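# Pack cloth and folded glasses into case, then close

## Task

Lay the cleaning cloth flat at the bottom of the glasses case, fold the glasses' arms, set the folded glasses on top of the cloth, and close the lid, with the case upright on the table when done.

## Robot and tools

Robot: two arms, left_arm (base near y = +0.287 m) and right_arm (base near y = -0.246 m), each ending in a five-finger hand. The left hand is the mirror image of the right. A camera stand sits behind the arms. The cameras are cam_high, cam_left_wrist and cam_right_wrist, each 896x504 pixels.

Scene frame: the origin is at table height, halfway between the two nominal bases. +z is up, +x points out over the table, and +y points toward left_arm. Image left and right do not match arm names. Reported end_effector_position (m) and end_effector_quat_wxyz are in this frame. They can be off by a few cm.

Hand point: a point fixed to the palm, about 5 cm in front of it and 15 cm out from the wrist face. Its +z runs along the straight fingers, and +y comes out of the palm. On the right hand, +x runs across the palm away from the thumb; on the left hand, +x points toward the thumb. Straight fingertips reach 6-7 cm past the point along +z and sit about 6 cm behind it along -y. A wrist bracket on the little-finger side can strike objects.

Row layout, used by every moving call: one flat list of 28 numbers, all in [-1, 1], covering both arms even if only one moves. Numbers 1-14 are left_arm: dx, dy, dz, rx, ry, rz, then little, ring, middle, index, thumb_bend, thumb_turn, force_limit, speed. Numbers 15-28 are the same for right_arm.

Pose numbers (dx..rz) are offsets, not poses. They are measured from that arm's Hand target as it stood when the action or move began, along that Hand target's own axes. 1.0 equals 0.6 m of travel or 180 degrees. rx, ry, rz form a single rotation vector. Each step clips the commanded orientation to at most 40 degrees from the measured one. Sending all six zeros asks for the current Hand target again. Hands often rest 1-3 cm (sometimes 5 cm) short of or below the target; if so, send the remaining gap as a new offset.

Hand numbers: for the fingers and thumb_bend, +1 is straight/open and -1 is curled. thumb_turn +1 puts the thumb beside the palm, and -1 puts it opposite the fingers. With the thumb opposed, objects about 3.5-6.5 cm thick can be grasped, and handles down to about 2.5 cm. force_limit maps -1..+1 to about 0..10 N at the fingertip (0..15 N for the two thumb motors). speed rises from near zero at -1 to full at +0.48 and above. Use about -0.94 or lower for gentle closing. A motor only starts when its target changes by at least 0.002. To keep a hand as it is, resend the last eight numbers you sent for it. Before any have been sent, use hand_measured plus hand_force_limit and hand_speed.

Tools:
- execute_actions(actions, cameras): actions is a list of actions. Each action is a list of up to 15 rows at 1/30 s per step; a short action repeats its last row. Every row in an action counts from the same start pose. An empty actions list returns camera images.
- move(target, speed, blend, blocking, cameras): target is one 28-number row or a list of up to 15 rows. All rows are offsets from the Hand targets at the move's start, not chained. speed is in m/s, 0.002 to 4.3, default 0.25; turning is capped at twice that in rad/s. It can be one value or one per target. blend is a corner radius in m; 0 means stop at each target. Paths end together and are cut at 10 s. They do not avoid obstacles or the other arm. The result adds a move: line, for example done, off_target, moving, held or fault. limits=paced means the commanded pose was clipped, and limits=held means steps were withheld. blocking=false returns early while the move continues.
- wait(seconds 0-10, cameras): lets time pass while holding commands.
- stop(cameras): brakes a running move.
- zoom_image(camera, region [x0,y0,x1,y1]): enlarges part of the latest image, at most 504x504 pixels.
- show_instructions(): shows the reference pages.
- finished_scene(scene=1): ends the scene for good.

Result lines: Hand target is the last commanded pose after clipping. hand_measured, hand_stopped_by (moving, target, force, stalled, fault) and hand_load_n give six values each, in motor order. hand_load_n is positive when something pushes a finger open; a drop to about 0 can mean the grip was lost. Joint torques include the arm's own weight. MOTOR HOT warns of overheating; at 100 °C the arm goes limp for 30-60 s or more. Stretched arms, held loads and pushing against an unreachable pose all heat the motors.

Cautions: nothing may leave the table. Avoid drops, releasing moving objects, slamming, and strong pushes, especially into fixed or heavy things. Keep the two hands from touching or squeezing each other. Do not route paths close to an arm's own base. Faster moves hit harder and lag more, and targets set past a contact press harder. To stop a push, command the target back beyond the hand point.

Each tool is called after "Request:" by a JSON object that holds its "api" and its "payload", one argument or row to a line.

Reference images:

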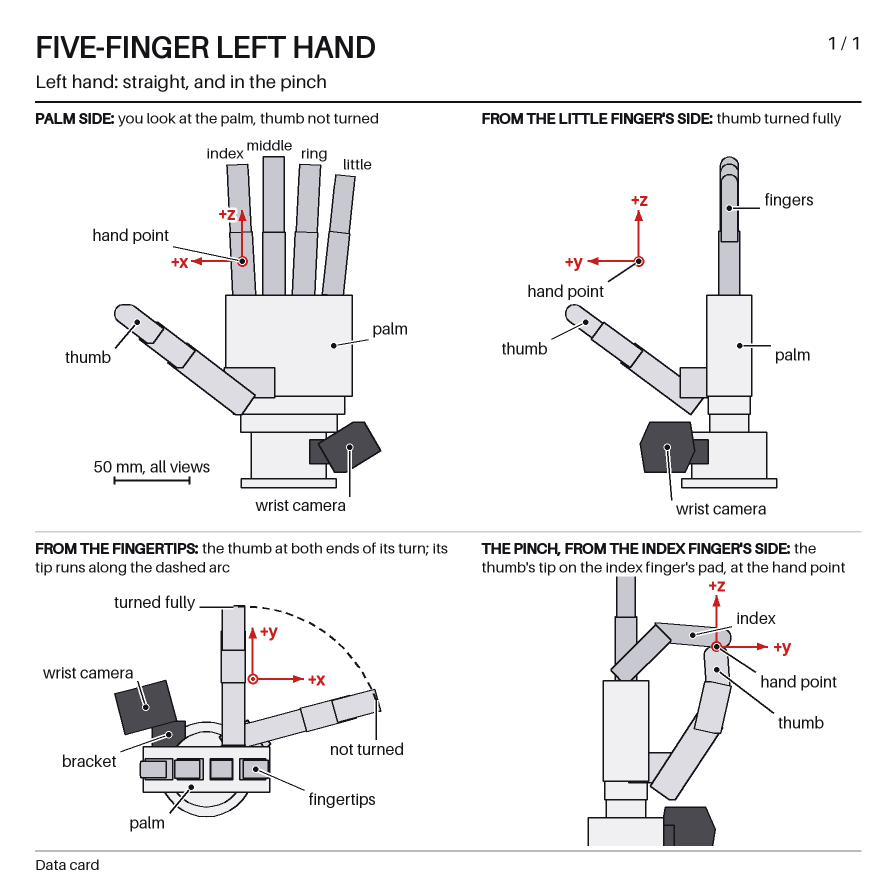

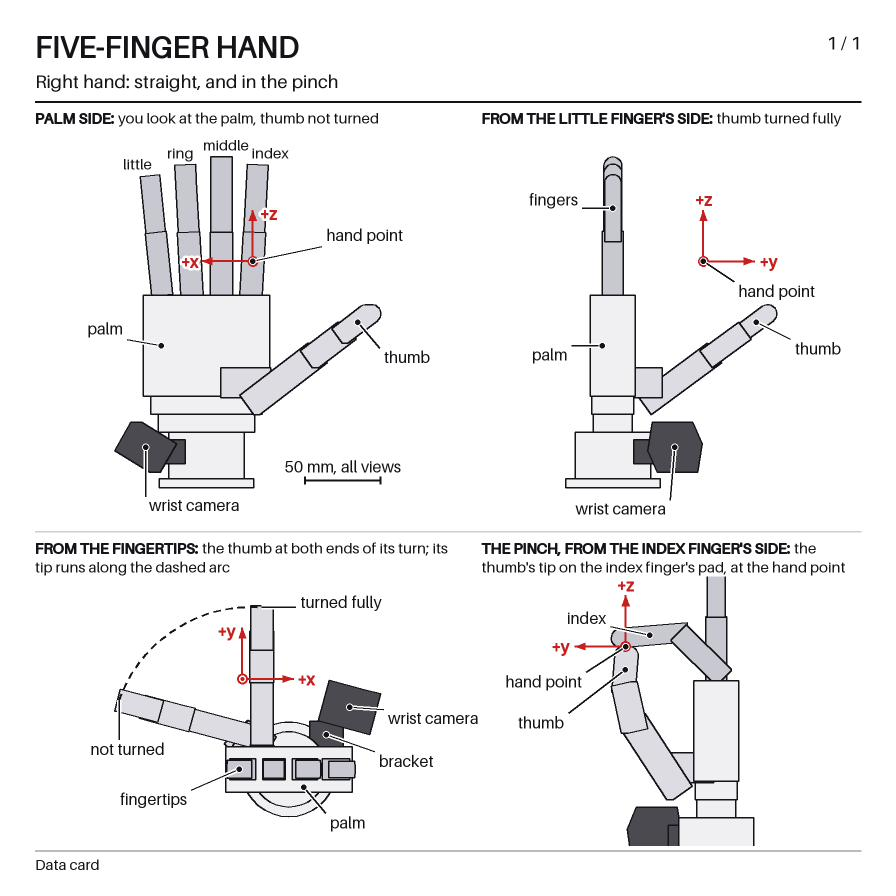

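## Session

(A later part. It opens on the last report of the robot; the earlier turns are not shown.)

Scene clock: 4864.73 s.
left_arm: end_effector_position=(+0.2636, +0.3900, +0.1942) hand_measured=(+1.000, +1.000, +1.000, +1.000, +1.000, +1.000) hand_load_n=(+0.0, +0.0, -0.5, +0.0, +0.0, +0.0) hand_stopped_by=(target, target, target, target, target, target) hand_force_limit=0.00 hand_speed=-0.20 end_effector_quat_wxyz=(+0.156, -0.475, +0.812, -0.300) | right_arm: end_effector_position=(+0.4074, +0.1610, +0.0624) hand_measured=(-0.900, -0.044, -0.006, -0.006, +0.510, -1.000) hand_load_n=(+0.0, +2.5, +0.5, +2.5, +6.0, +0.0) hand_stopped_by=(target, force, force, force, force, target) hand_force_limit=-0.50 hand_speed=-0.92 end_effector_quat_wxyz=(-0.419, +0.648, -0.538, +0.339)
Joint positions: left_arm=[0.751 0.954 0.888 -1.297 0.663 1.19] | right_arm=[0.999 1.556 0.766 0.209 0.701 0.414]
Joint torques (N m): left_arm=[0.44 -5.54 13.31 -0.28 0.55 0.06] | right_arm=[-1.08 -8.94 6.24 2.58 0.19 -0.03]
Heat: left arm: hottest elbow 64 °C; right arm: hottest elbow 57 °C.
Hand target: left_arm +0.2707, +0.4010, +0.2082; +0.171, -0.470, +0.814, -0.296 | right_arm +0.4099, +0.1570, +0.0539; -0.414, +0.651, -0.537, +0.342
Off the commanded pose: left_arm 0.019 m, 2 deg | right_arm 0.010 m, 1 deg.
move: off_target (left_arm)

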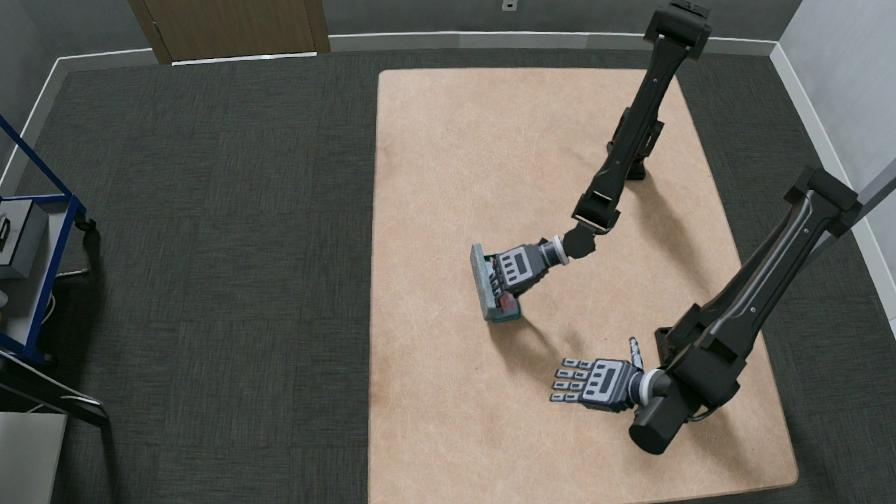

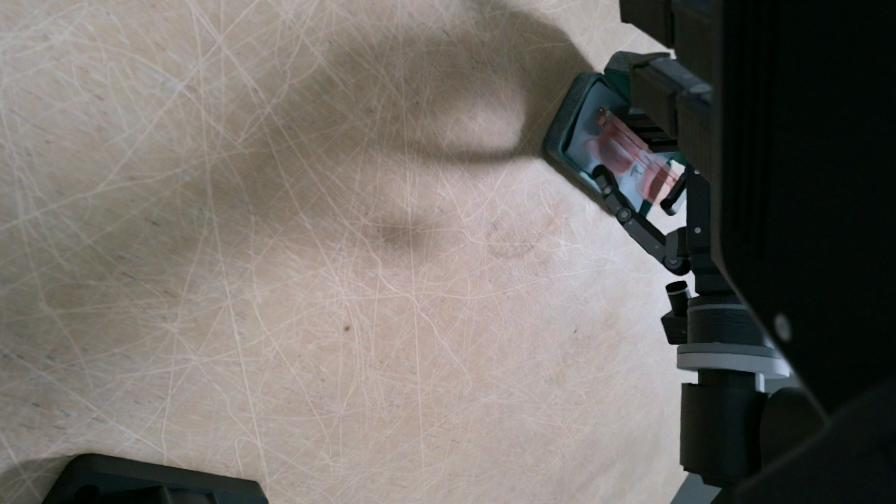

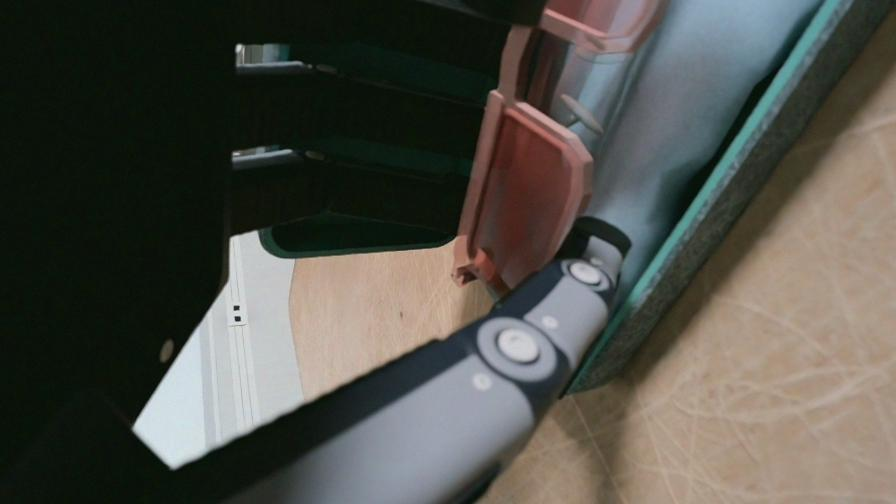

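Request:
{"api": "move", "payload": {
  "target": [0,0,0,0,0,0,1,1,1,1,1,1,0,-0.2,0.0148,0.0078,0.0102,0.0556,0,0,-0.9,-0.2,-0.2,-0.2,0.508,-1,-0.5,-0.92],
  "speed": 0.05,
  "cameras": ["all"]
}}

Request:
{"api": "zoom_image", "payload": {
  "camera": "cam_left_wrist",
  "region": [540, 60, 720, 240]
}}

Request:
{"api": "zoom_image", "payload": {
  "camera": "cam_high",
  "region": [468, 240, 530, 325]
}}

Scene clock: 4997.77 s.
left_arm: end_effector_position=(+0.2636, +0.3900, +0.1942) hand_measured=(+1.000, +1.000, +1.000, +1.000, +1.000, +1.000) hand_load_n=(+0.0, -0.5, +0.0, +0.0, +0.0, +0.0) hand_stopped_by=(target, target, target, target, target, target) hand_force_limit=0.00 hand_speed=-0.20 end_effector_quat_wxyz=(+0.156, -0.475, +0.812, -0.300) | right_arm: end_effector_position=(+0.4189, +0.1490, +0.0554) hand_measured=(-0.900, -0.044, -0.006, -0.006, +0.510, -1.000) hand_load_n=(+0.0, +3.0, +0.5, +2.5, +6.0, +0.0) hand_stopped_by=(target, force, force, force, force, target) hand_force_limit=-0.50 hand_speed=-0.92 end_effector_quat_wxyz=(-0.472, +0.607, -0.510, +0.385)
Joint positions: left_arm=[0.751 0.954 0.888 -1.297 0.663 1.19] | right_arm=[1 1.63 0.66 0.604 0.768 0.275]
Joint torques (N m): left_arm=[0.44 -5.66 13.35 -0.42 0.56 0.05] | right_arm=[-0.03 -8.59 5.11 2.77 0.31 -0.04]
Heat: left arm: hottest elbow 64 °C; right arm: hottest elbow 54 °C.
Hand target: left_arm +0.2707, +0.4010, +0.2082; +0.171, -0.470, +0.814, -0.296 | right_arm +0.4150, +0.1490, +0.0472; -0.470, +0.612, -0.505, +0.388
Off the commanded pose: left_arm 0.019 m, 2 deg | right_arm 0.009 m, 1 deg.
move: off_target (left_arm)

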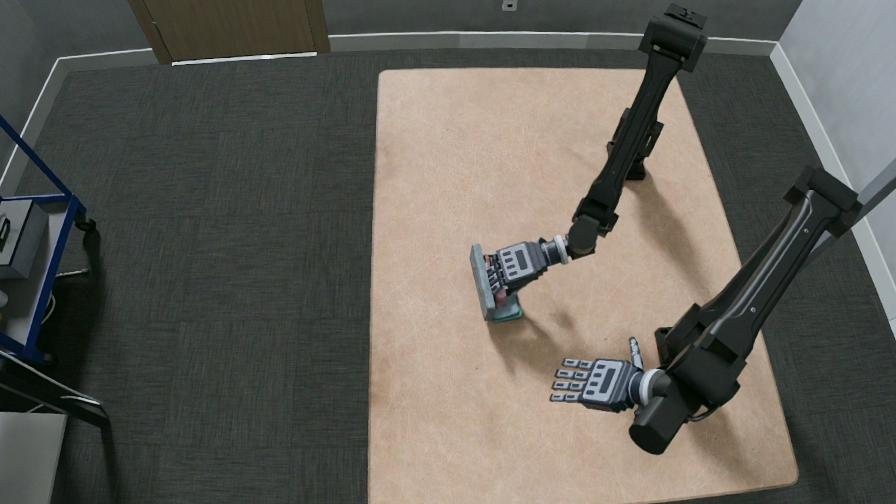

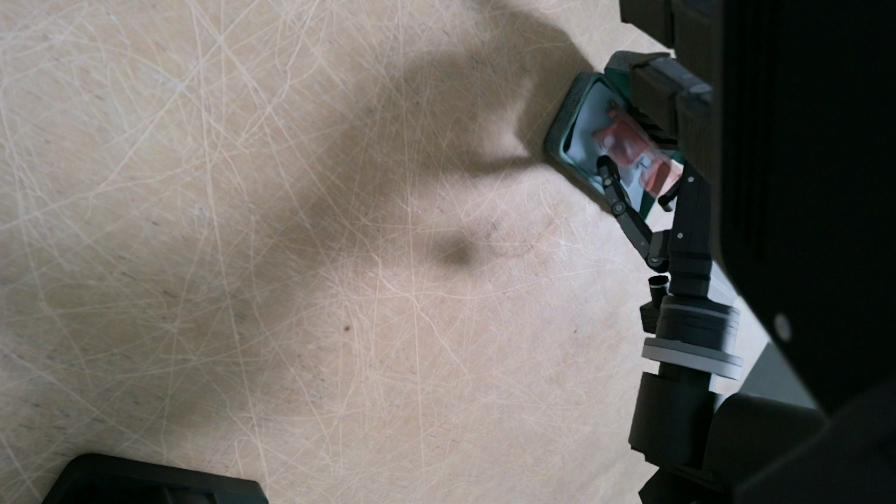

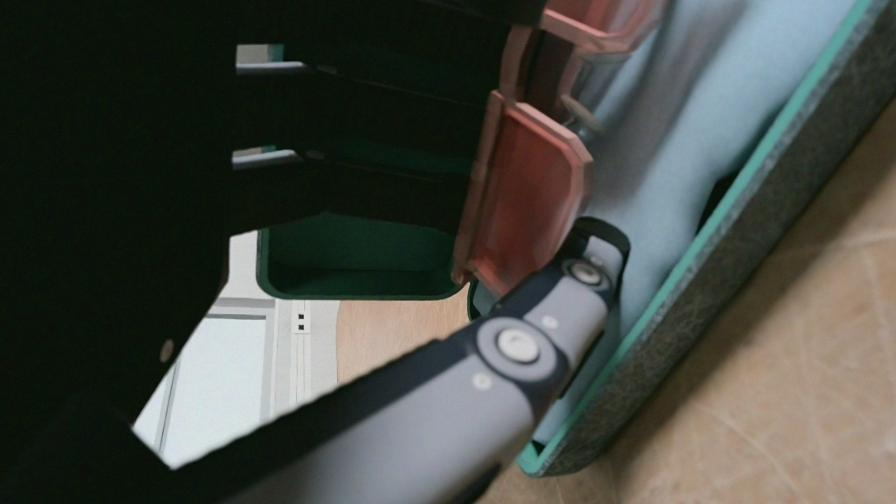

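Scaled by 2.800 from the camera's 896x504 image, which has a finer 1280x720 frame.

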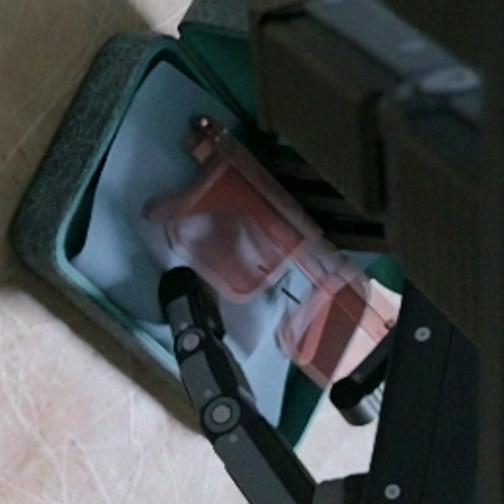

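Scaled by 5.929 from the camera's 896x504 image, which has a finer 1280x720 frame.

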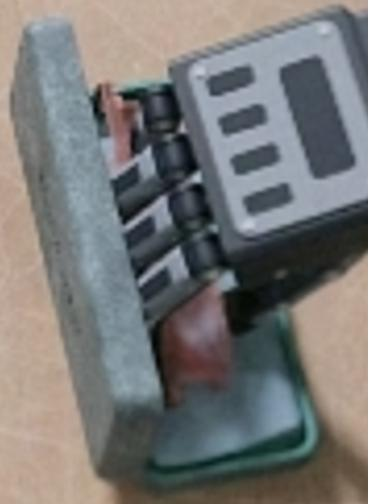

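Request:
{"api": "move", "payload": {
  "target": [0,0,0,0,0,0,1,1,1,1,1,1,0,-0.2,-0.001,0.0174,-0.0004,0,0,0,-0.9,-0.2,-0.2,-0.2,0.508,-1,-0.5,-0.92],
  "speed": 0.04,
  "cameras": ["all"]
}}

Request:
{"api": "zoom_image", "payload": {
  "camera": "cam_left_wrist",
  "region": [540, 60, 720, 240]
}}

Request:
{"api": "zoom_image", "payload": {
  "camera": "cam_high",
  "region": [468, 240, 530, 325]
}}

Scene clock: 5031.67 s.
left_arm: end_effector_position=(+0.2636, +0.3900, +0.1942) hand_measured=(+1.000, +1.000, +1.000, +1.000, +1.000, +1.000) hand_load_n=(+0.0, +0.0, +0.0, +0.0, +0.0, +0.0) hand_stopped_by=(target, target, target, target, target, target) hand_force_limit=0.00 hand_speed=-0.20 end_effector_quat_wxyz=(+0.156, -0.475, +0.812, -0.300) | right_arm: end_effector_position=(+0.4175, +0.1498, +0.0485) hand_measured=(-0.900, -0.044, -0.006, -0.006, +0.510, -1.000) hand_load_n=(+0.0, +1.0, +0.0, +3.0, +4.5, -1.5) hand_stopped_by=(target, force, force, force, force, target) hand_force_limit=-0.50 hand_speed=-0.92 end_effector_quat_wxyz=(-0.475, +0.604, -0.510, +0.386)
Joint positions: left_arm=[0.751 0.954 0.888 -1.297 0.663 1.19] | right_arm=[1.006 1.653 0.654 0.64 0.775 0.275]
Joint torques (N m): left_arm=[0.21 -5.54 13.29 -0.39 0.56 0.04] | right_arm=[-0.09 -8.64 4.67 2.7 0.25 -0.02]
Heat: left arm: hottest elbow 64 °C; right arm: hottest elbow 53 °C.
Hand target: left_arm +0.2707, +0.4010, +0.2082; +0.171, -0.470, +0.814, -0.296 | right_arm +0.4120, +0.1490, +0.0370; -0.470, +0.612, -0.505, +0.388
Off the commanded pose: left_arm 0.019 m, 2 deg | right_arm 0.013 m, 1 deg.
move: off_target (left_arm, right_arm)

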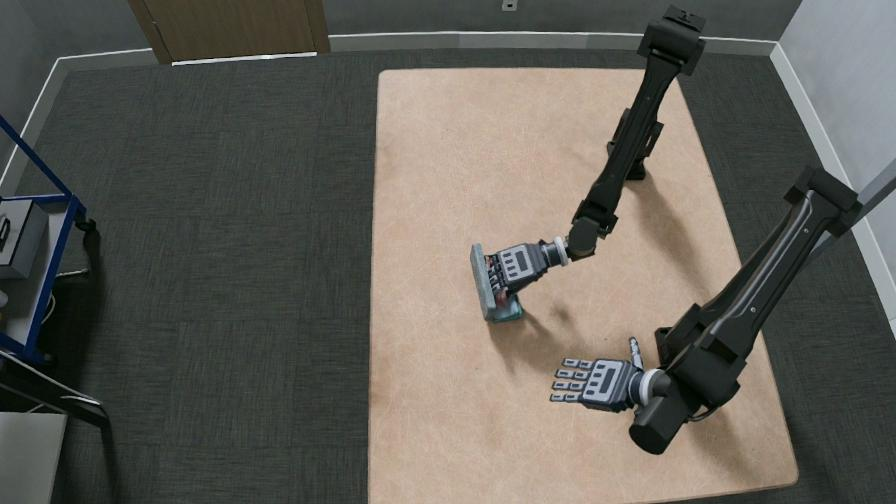

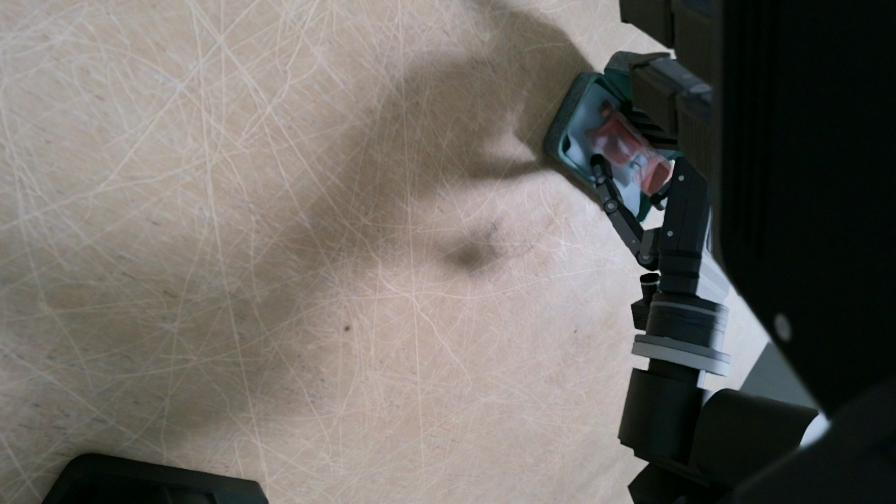

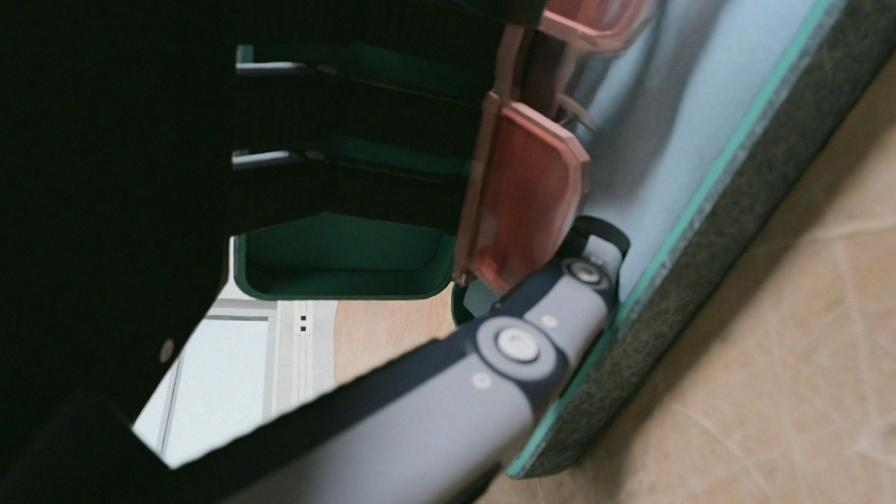

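Scaled by 2.800 from the camera's 896x504 image, which has a finer 1280x720 frame.

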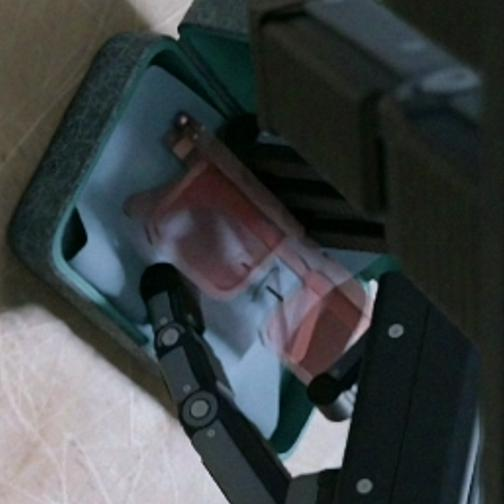

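Scaled by 5.929 from the camera's 896x504 image, which has a finer 1280x720 frame.

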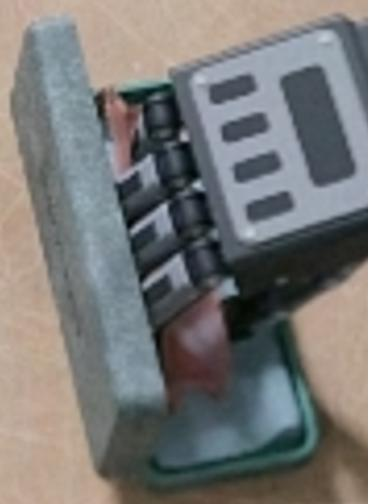

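Request:
{"api": "move", "payload": {
  "target": [0,0,0,0,0,0,1,1,1,1,1,1,0,-0.2,0.0092,0.0013,-0.0192,0,0,0,-0.9,0.03,0.06,0.06,0.508,-1,-0.5,-0.95],
  "speed": 0.04,
  "cameras": ["all"]
}}

Request:
{"api": "zoom_image", "payload": {
  "camera": "cam_left_wrist",
  "region": [540, 60, 720, 240]
}}

Request:
{"api": "zoom_image", "payload": {
  "camera": "cam_high",
  "region": [468, 240, 530, 325]
}}

Scene clock: 5049.23 s.
left_arm: end_effector_position=(+0.2636, +0.3900, +0.1942) hand_measured=(+1.000, +1.000, +1.000, +1.000, +1.000, +1.000) hand_load_n=(+0.0, +0.0, +0.0, +0.0, +0.0, -0.5) hand_stopped_by=(target, target, target, target, target, target) hand_force_limit=0.00 hand_speed=-0.20 end_effector_quat_wxyz=(+0.156, -0.475, +0.812, -0.300) | right_arm: end_effector_position=(+0.4104, +0.1451, +0.0463) hand_measured=(-0.900, +0.030, +0.060, +0.060, +0.508, -1.000) hand_load_n=(+0.0, +0.0, -0.5, +0.5, -2.0, -0.5) hand_stopped_by=(target, target, target, target, force, target) hand_force_limit=-0.50 hand_speed=-0.95 end_effector_quat_wxyz=(-0.474, +0.605, -0.509, +0.388)
Joint positions: left_arm=[0.751 0.954 0.888 -1.297 0.663 1.19] | right_arm=[1.015 1.645 0.632 0.651 0.786 0.275]
Joint torques (N m): left_arm=[0.56 -5.36 13.41 -0.39 0.54 0.04] | right_arm=[0.26 -9.76 3.89 2.13 0.22 0.04]
Heat: left arm: hottest elbow 64 °C; right arm: hottest elbow 53 °C.
Hand target: left_arm +0.2707, +0.4010, +0.2082; +0.171, -0.470, +0.814, -0.296 | right_arm +0.4020, +0.1416, +0.0394; -0.470, +0.612, -0.505, +0.387
Off the commanded pose: left_arm 0.019 m, 2 deg | right_arm 0.012 m, 1 deg.
move: off_target (left_arm, right_arm)

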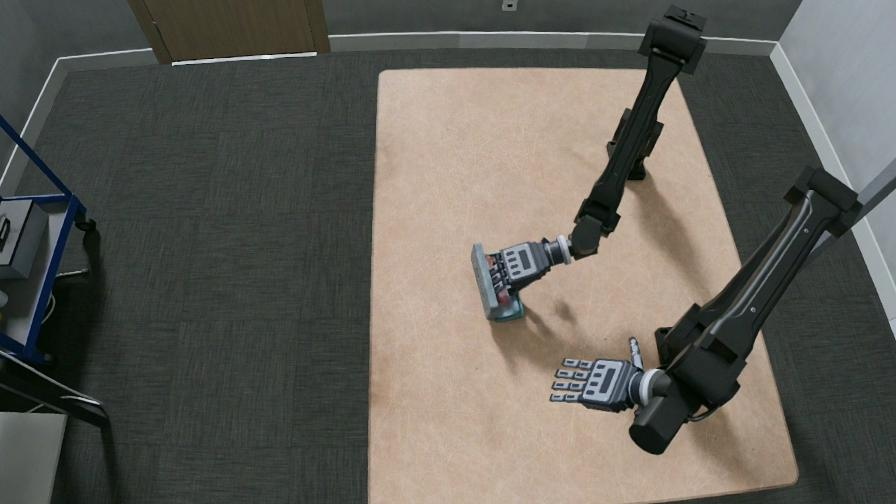

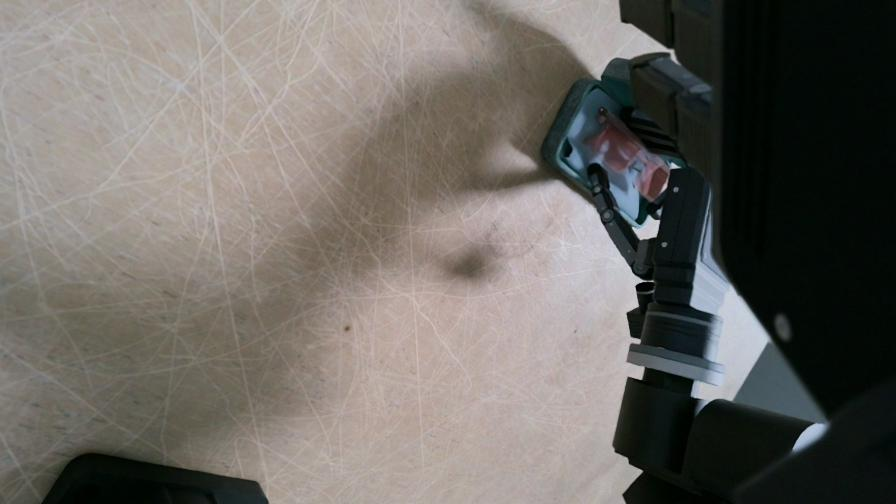

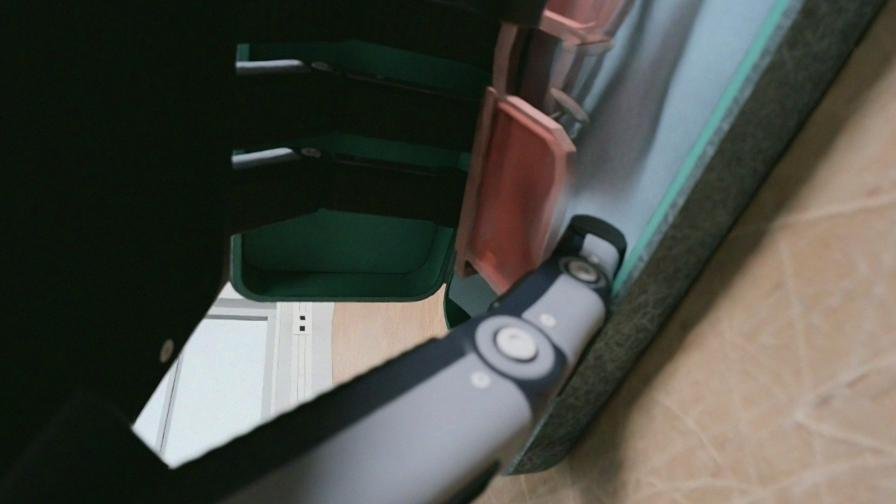

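Scaled by 2.800 from the camera's 896x504 image, which has a finer 1280x720 frame.

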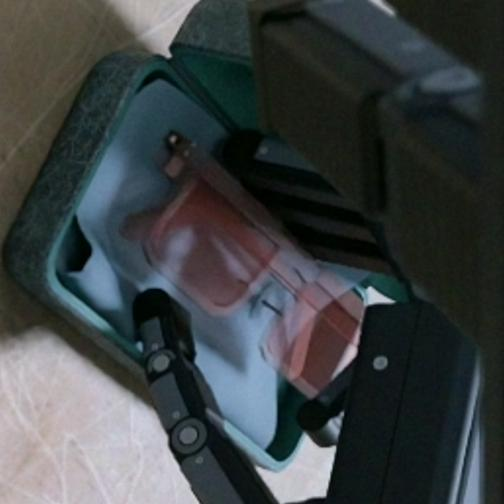

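Scaled by 5.929 from the camera's 896x504 image, which has a finer 1280x720 frame.

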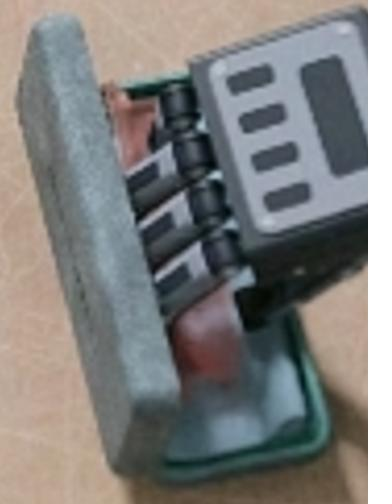

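Request:
{"api": "move", "payload": {
  "target": [0,0,0,0,0,0,1,1,1,1,1,1,0,-0.2,-0.005,-0.0162,0.0178,0,0,0,-0.9,0.1,0.12,0.12,0.508,-1,-0.5,-0.95],
  "speed": 0.04,
  "cameras": ["all"]
}}

Request:
{"api": "zoom_image", "payload": {
  "camera": "cam_left_wrist",
  "region": [540, 60, 720, 240]
}}

Request:
{"api": "zoom_image", "payload": {
  "camera": "cam_high",
  "region": [468, 240, 530, 325]
}}

Scene clock: 5071.37 s.
left_arm: end_effector_position=(+0.2636, +0.3900, +0.1942) hand_measured=(+1.000, +1.000, +1.000, +1.000, +1.000, +1.000) hand_load_n=(+0.0, +0.0, +0.0, +0.0, +0.0, +0.0) hand_stopped_by=(target, target, target, target, target, target) hand_force_limit=0.00 hand_speed=-0.20 end_effector_quat_wxyz=(+0.156, -0.475, +0.812, -0.300) | right_arm: end_effector_position=(+0.4098, +0.1465, +0.0474) hand_measured=(-0.900, +0.100, +0.120, +0.120, +0.508, -1.000) hand_load_n=(+0.0, +0.0, -3.0, +0.0, -3.0, -0.5) hand_stopped_by=(target, target, target, target, force, target) hand_force_limit=-0.50 hand_speed=-0.95 end_effector_quat_wxyz=(-0.476, +0.606, -0.507, +0.386)
Joint positions: left_arm=[0.751 0.954 0.888 -1.297 0.663 1.19] | right_arm=[1.015 1.642 0.632 0.651 0.779 0.273]
Joint torques (N m): left_arm=[0.56 -5.66 13.37 -0.28 0.55 0.05] | right_arm=[-1.08 -9.35 6.37 1.09 -0.19 -0.04]
Heat: left arm: hottest elbow 64 °C; right arm: hottest elbow 52 °C.
Hand target: left_arm +0.2707, +0.4010, +0.2082; +0.171, -0.470, +0.814, -0.296 | right_arm +0.4139, +0.1470, +0.0459; -0.470, +0.612, -0.505, +0.387
Off the commanded pose: left_arm 0.019 m, 2 deg | right_arm 0.004 m, 1 deg.
move: off_target (left_arm)

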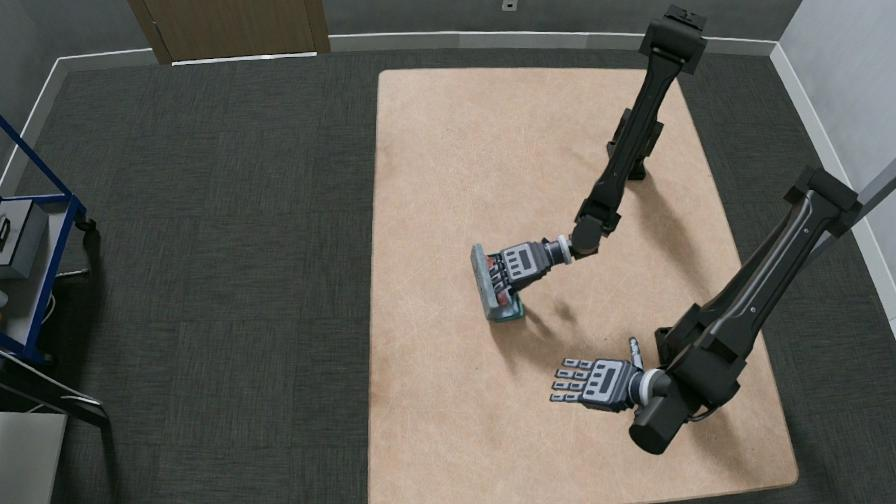

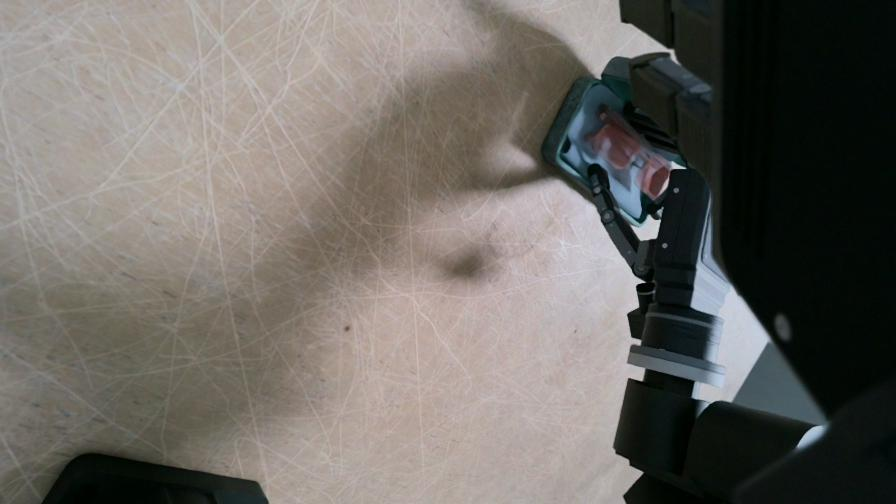

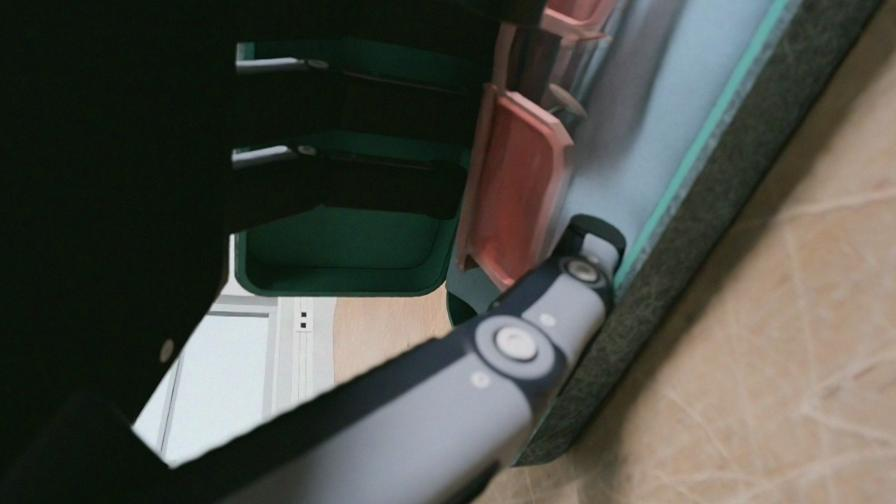

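Scaled by 2.800 from the camera's 896x504 image, which has a finer 1280x720 frame.

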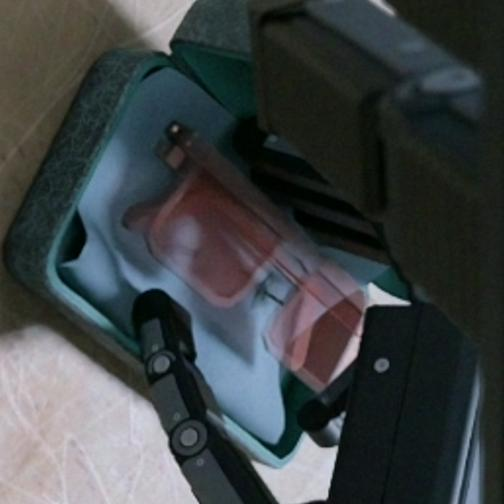

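Scaled by 5.929 from the camera's 896x504 image, which has a finer 1280x720 frame.

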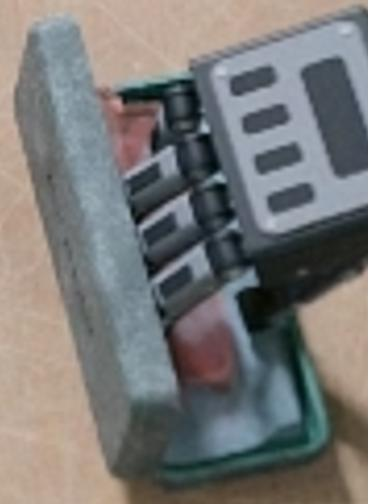

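Request:
{"api": "move", "payload": {
  "target": [0,0,0,0,0,0,1,1,1,1,1,1,0,-0.2,0,0,0,0,0,0,-0.9,0,0.02,0.02,0.46,-1,-0.8,-0.95],
  "speed": 0.04,
  "cameras": ["cam_right_wrist","cam_left_wrist"]
}}

Request:
{"api": "zoom_image", "payload": {
  "camera": "cam_left_wrist",
  "region": [540, 60, 720, 240]
}}

Scene clock: 5105.97 s.
left_arm: end_effector_position=(+0.2636, +0.3900, +0.1942) hand_measured=(+1.000, +1.000, +1.000, +1.000, +1.000, +1.000) hand_load_n=(+0.0, +0.0, -0.5, +0.0, +0.0, +0.0) hand_stopped_by=(target, target, target, target, target, target) hand_force_limit=0.00 hand_speed=-0.20 end_effector_quat_wxyz=(+0.156, -0.475, +0.812, -0.300) | right_arm: end_effector_position=(+0.4094, +0.1467, +0.0464) hand_measured=(-0.900, +0.024, +0.040, +0.020, +0.468, -1.000) hand_load_n=(+0.5, +0.5, +2.0, +0.0, +2.0, +1.0) hand_stopped_by=(target, force, force, target, force, target) hand_force_limit=-0.80 hand_speed=-0.95 end_effector_quat_wxyz=(-0.475, +0.609, -0.506, +0.384)
Joint positions: left_arm=[0.751 0.954 0.888 -1.297 0.663 1.19] | right_arm=[1.015 1.642 0.632 0.648 0.774 0.273]
Joint torques (N m): left_arm=[0.38 -5.83 13.33 -0.28 0.54 0.05] | right_arm=[-1.03 -9.47 6.41 1.24 0.05 -0.04]
Heat: left arm: hottest elbow 64 °C; right arm: hottest elbow 53 °C.
Hand target: left_arm +0.2707, +0.4010, +0.2082; +0.171, -0.470, +0.814, -0.296 | right_arm +0.4140, +0.1469, +0.0459; -0.470, +0.612, -0.505, +0.388
Off the commanded pose: left_arm 0.019 m, 2 deg | right_arm 0.005 m, 1 deg.
move: off_target (left_arm)
Images, in order (width x height): cam_left_wrist 896x504, cam_right_wrist 896x504.

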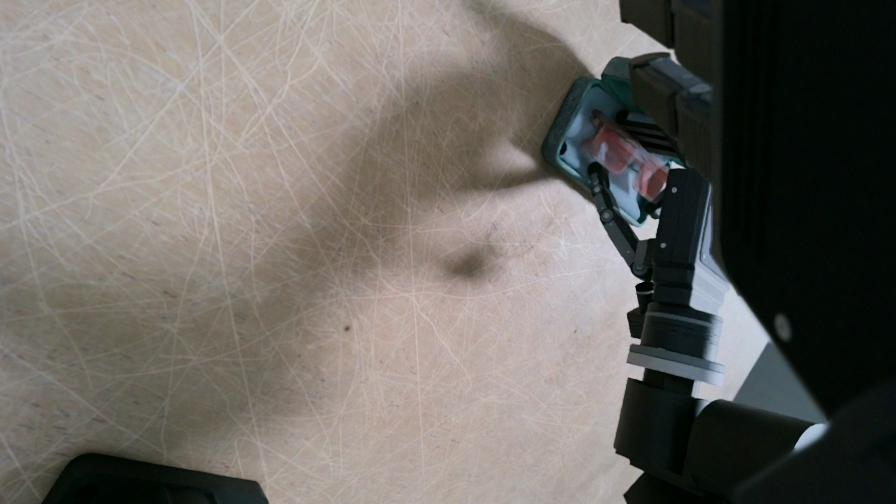

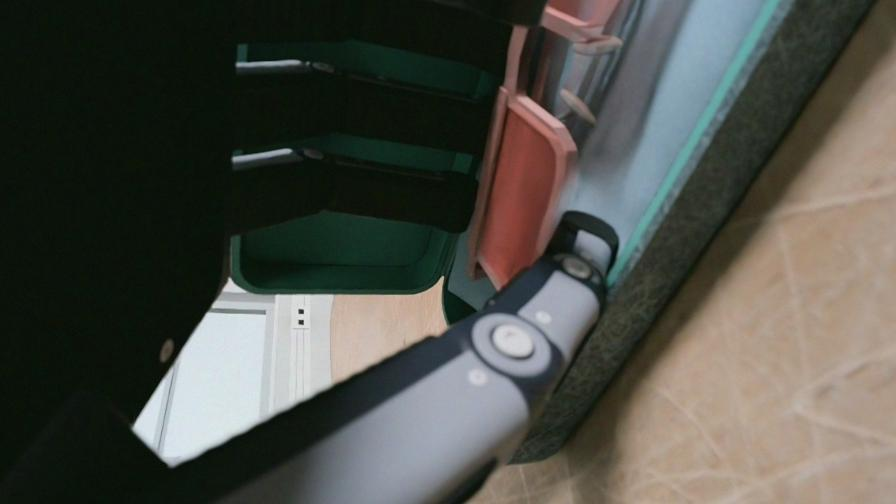

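Scaled by 2.800 from the camera's 896x504 image, which has a finer 1280x720 frame.

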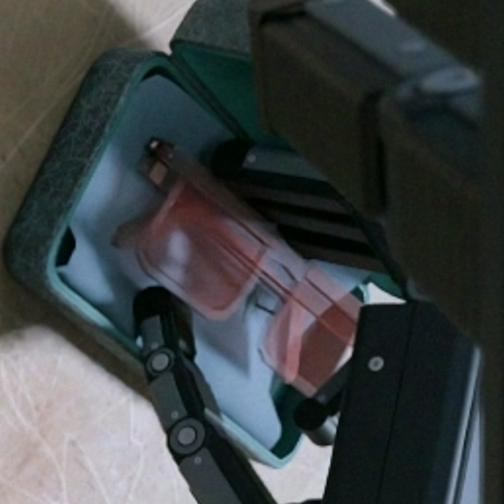

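Request:
{"api": "move", "payload": {
  "target": [0,0,0,0,0,0,1,1,1,1,1,1,0,-0.2,0,0,0,0,0,0,-0.9,0.08,0.1,0.1,0.5,-1,-0.8,-0.95],
  "speed": 0.04,
  "cameras": ["cam_right_wrist"]
}}

Scene clock: 5139.50 s.
left_arm: end_effector_position=(+0.2636, +0.3900, +0.1942) hand_measured=(+1.000, +1.000, +1.000, +1.000, +1.000, +1.000) hand_load_n=(+0.0, +0.0, +0.0, +0.0, +0.0, +0.0) hand_stopped_by=(target, target, target, target, target, target) hand_force_limit=0.00 hand_speed=-0.20 end_effector_quat_wxyz=(+0.156, -0.475, +0.812, -0.300) | right_arm: end_effector_position=(+0.4096, +0.1467, +0.0470) hand_measured=(-0.900, +0.080, +0.100, +0.100, +0.498, -1.000) hand_load_n=(+0.0, +0.0, -2.5, +0.0, -2.0, -0.5) hand_stopped_by=(target, target, target, target, target, target) hand_force_limit=-0.80 hand_speed=-0.95 end_effector_quat_wxyz=(-0.475, +0.608, -0.506, +0.384)
Joint positions: left_arm=[0.751 0.954 0.888 -1.297 0.663 1.19] | right_arm=[1.014 1.641 0.632 0.648 0.774 0.273]
Joint torques (N m): left_arm=[0.15 -5.83 13.26 -0.24 0.56 0.05] | right_arm=[-0.97 -9.23 6.39 1.25 0.05 -0.04]
Heat: left arm: hottest elbow 64 °C; right arm: hottest elbow 53 °C.
Hand target: left_arm +0.2707, +0.4010, +0.2082; +0.171, -0.470, +0.814, -0.296 | right_arm +0.4140, +0.1470, +0.0461; -0.470, +0.612, -0.505, +0.387
Off the commanded pose: left_arm 0.019 m, 2 deg | right_arm 0.005 m, 1 deg.
move: off_target (left_arm)
Images, in order (width x height): cam_right_wrist 896x504.

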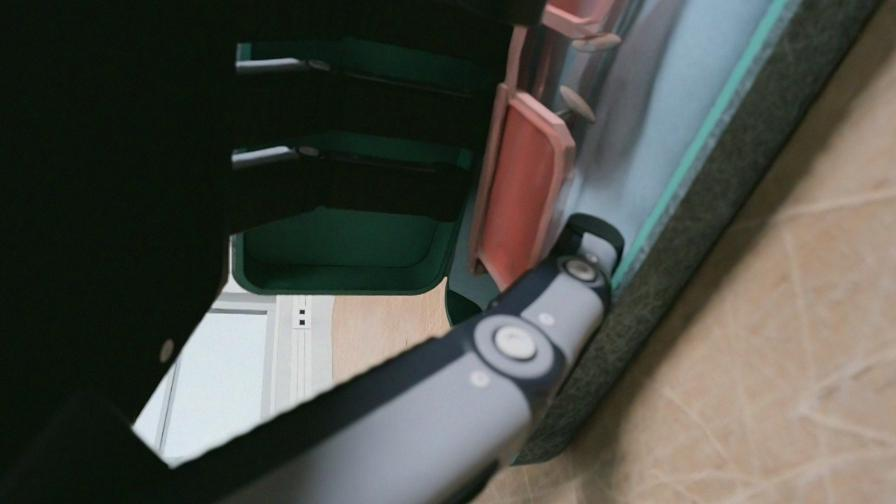

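Request:
{"api": "move", "payload": {
  "target": [0,0,0,0,0,0,1,1,1,1,1,1,0,-0.2,-0.006,-0.1093,-0.0098,0,0,0,-0.9,0.08,0.06,0.1,0.5,-1,-0.8,-0.93],
  "speed": 0.05,
  "cameras": ["all"]
}}

Request:
{"api": "zoom_image", "payload": {
  "camera": "cam_left_wrist",
  "region": [540, 60, 720, 240]
}}

Request:
{"api": "zoom_image", "payload": {
  "camera": "cam_high",
  "region": [468, 240, 530, 325]
}}

Scene clock: 5152.93 s.
left_arm: end_effector_position=(+0.2636, +0.3900, +0.1942) hand_measured=(+1.000, +1.000, +1.000, +1.000, +1.000, +1.000) hand_load_n=(+0.0, +0.0, -0.5, +0.0, +0.0, +0.0) hand_stopped_by=(target, target, target, target, target, target) hand_force_limit=0.00 hand_speed=-0.20 end_effector_quat_wxyz=(+0.156, -0.475, +0.812, -0.300) | right_arm: end_effector_position=(+0.4106, +0.1407, +0.0880) hand_measured=(-0.900, +0.080, +0.060, +0.100, +0.500, -1.000) hand_load_n=(+0.0, +0.0, +0.0, +0.0, +0.0, +0.0) hand_stopped_by=(target, target, target, target, target, target) hand_force_limit=-0.80 hand_speed=-0.93 end_effector_quat_wxyz=(-0.456, +0.624, -0.504, +0.386)
Joint positions: left_arm=[0.751 0.954 0.888 -1.297 0.663 1.19] | right_arm=[1.003 1.503 0.673 0.425 0.761 0.265]
Joint torques (N m): left_arm=[0.38 -5.71 13.34 -0.36 0.57 0.05] | right_arm=[-1.14 -9.7 10.06 1.33 0.11 -0.04]
Heat: left arm: hottest elbow 64 °C; right arm: hottest elbow 53 °C.
Hand target: left_arm +0.2707, +0.4010, +0.2082; +0.171, -0.470, +0.814, -0.296 | right_arm +0.4243, +0.1525, +0.1108; -0.470, +0.612, -0.505, +0.388
Off the commanded pose: left_arm 0.019 m, 2 deg | right_arm 0.029 m, 2 deg.
move: off_target (left_arm, right_arm)

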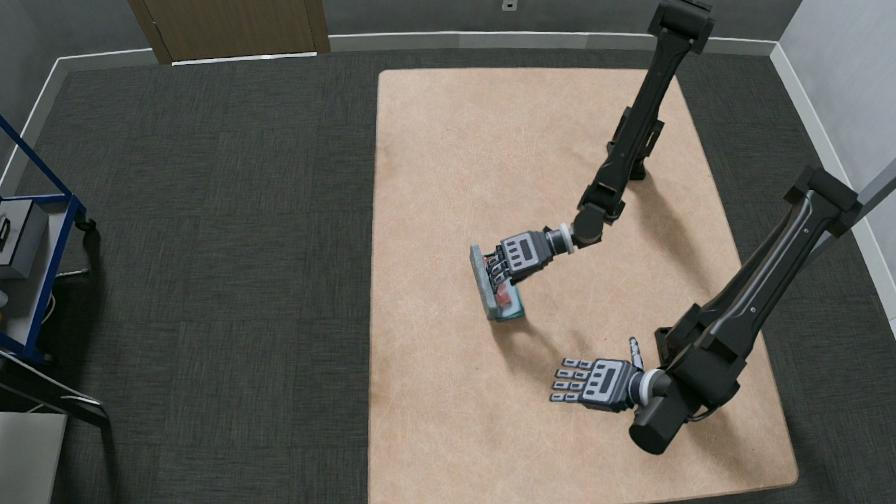

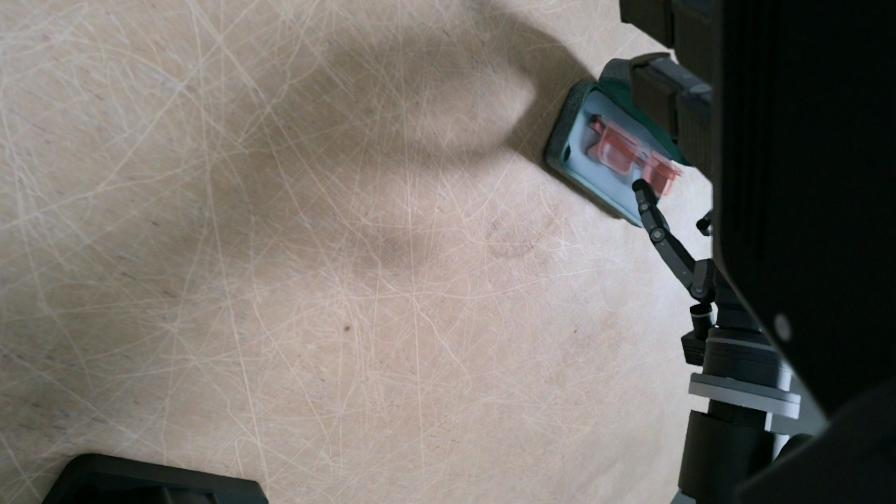

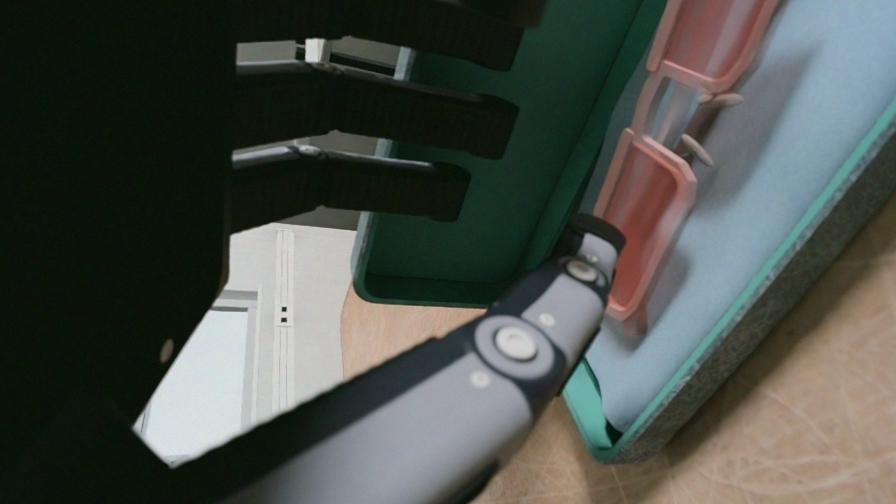

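Scaled by 2.800 from the camera's 896x504 image, which has a finer 1280x720 frame.

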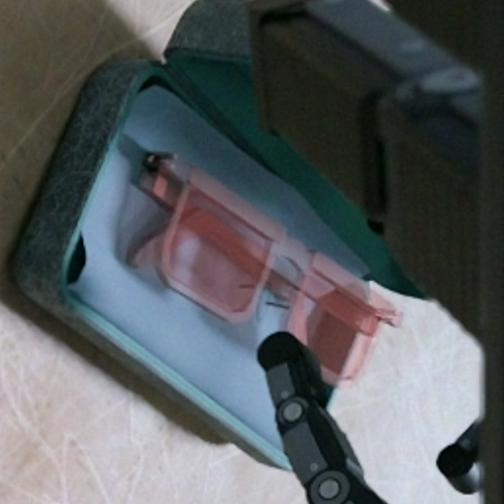

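Scaled by 5.929 from the camera's 896x504 image, which has a finer 1280x720 frame.

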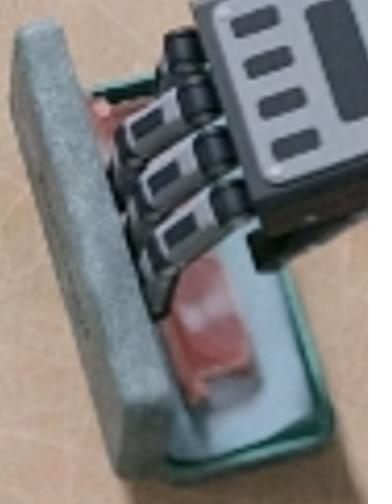

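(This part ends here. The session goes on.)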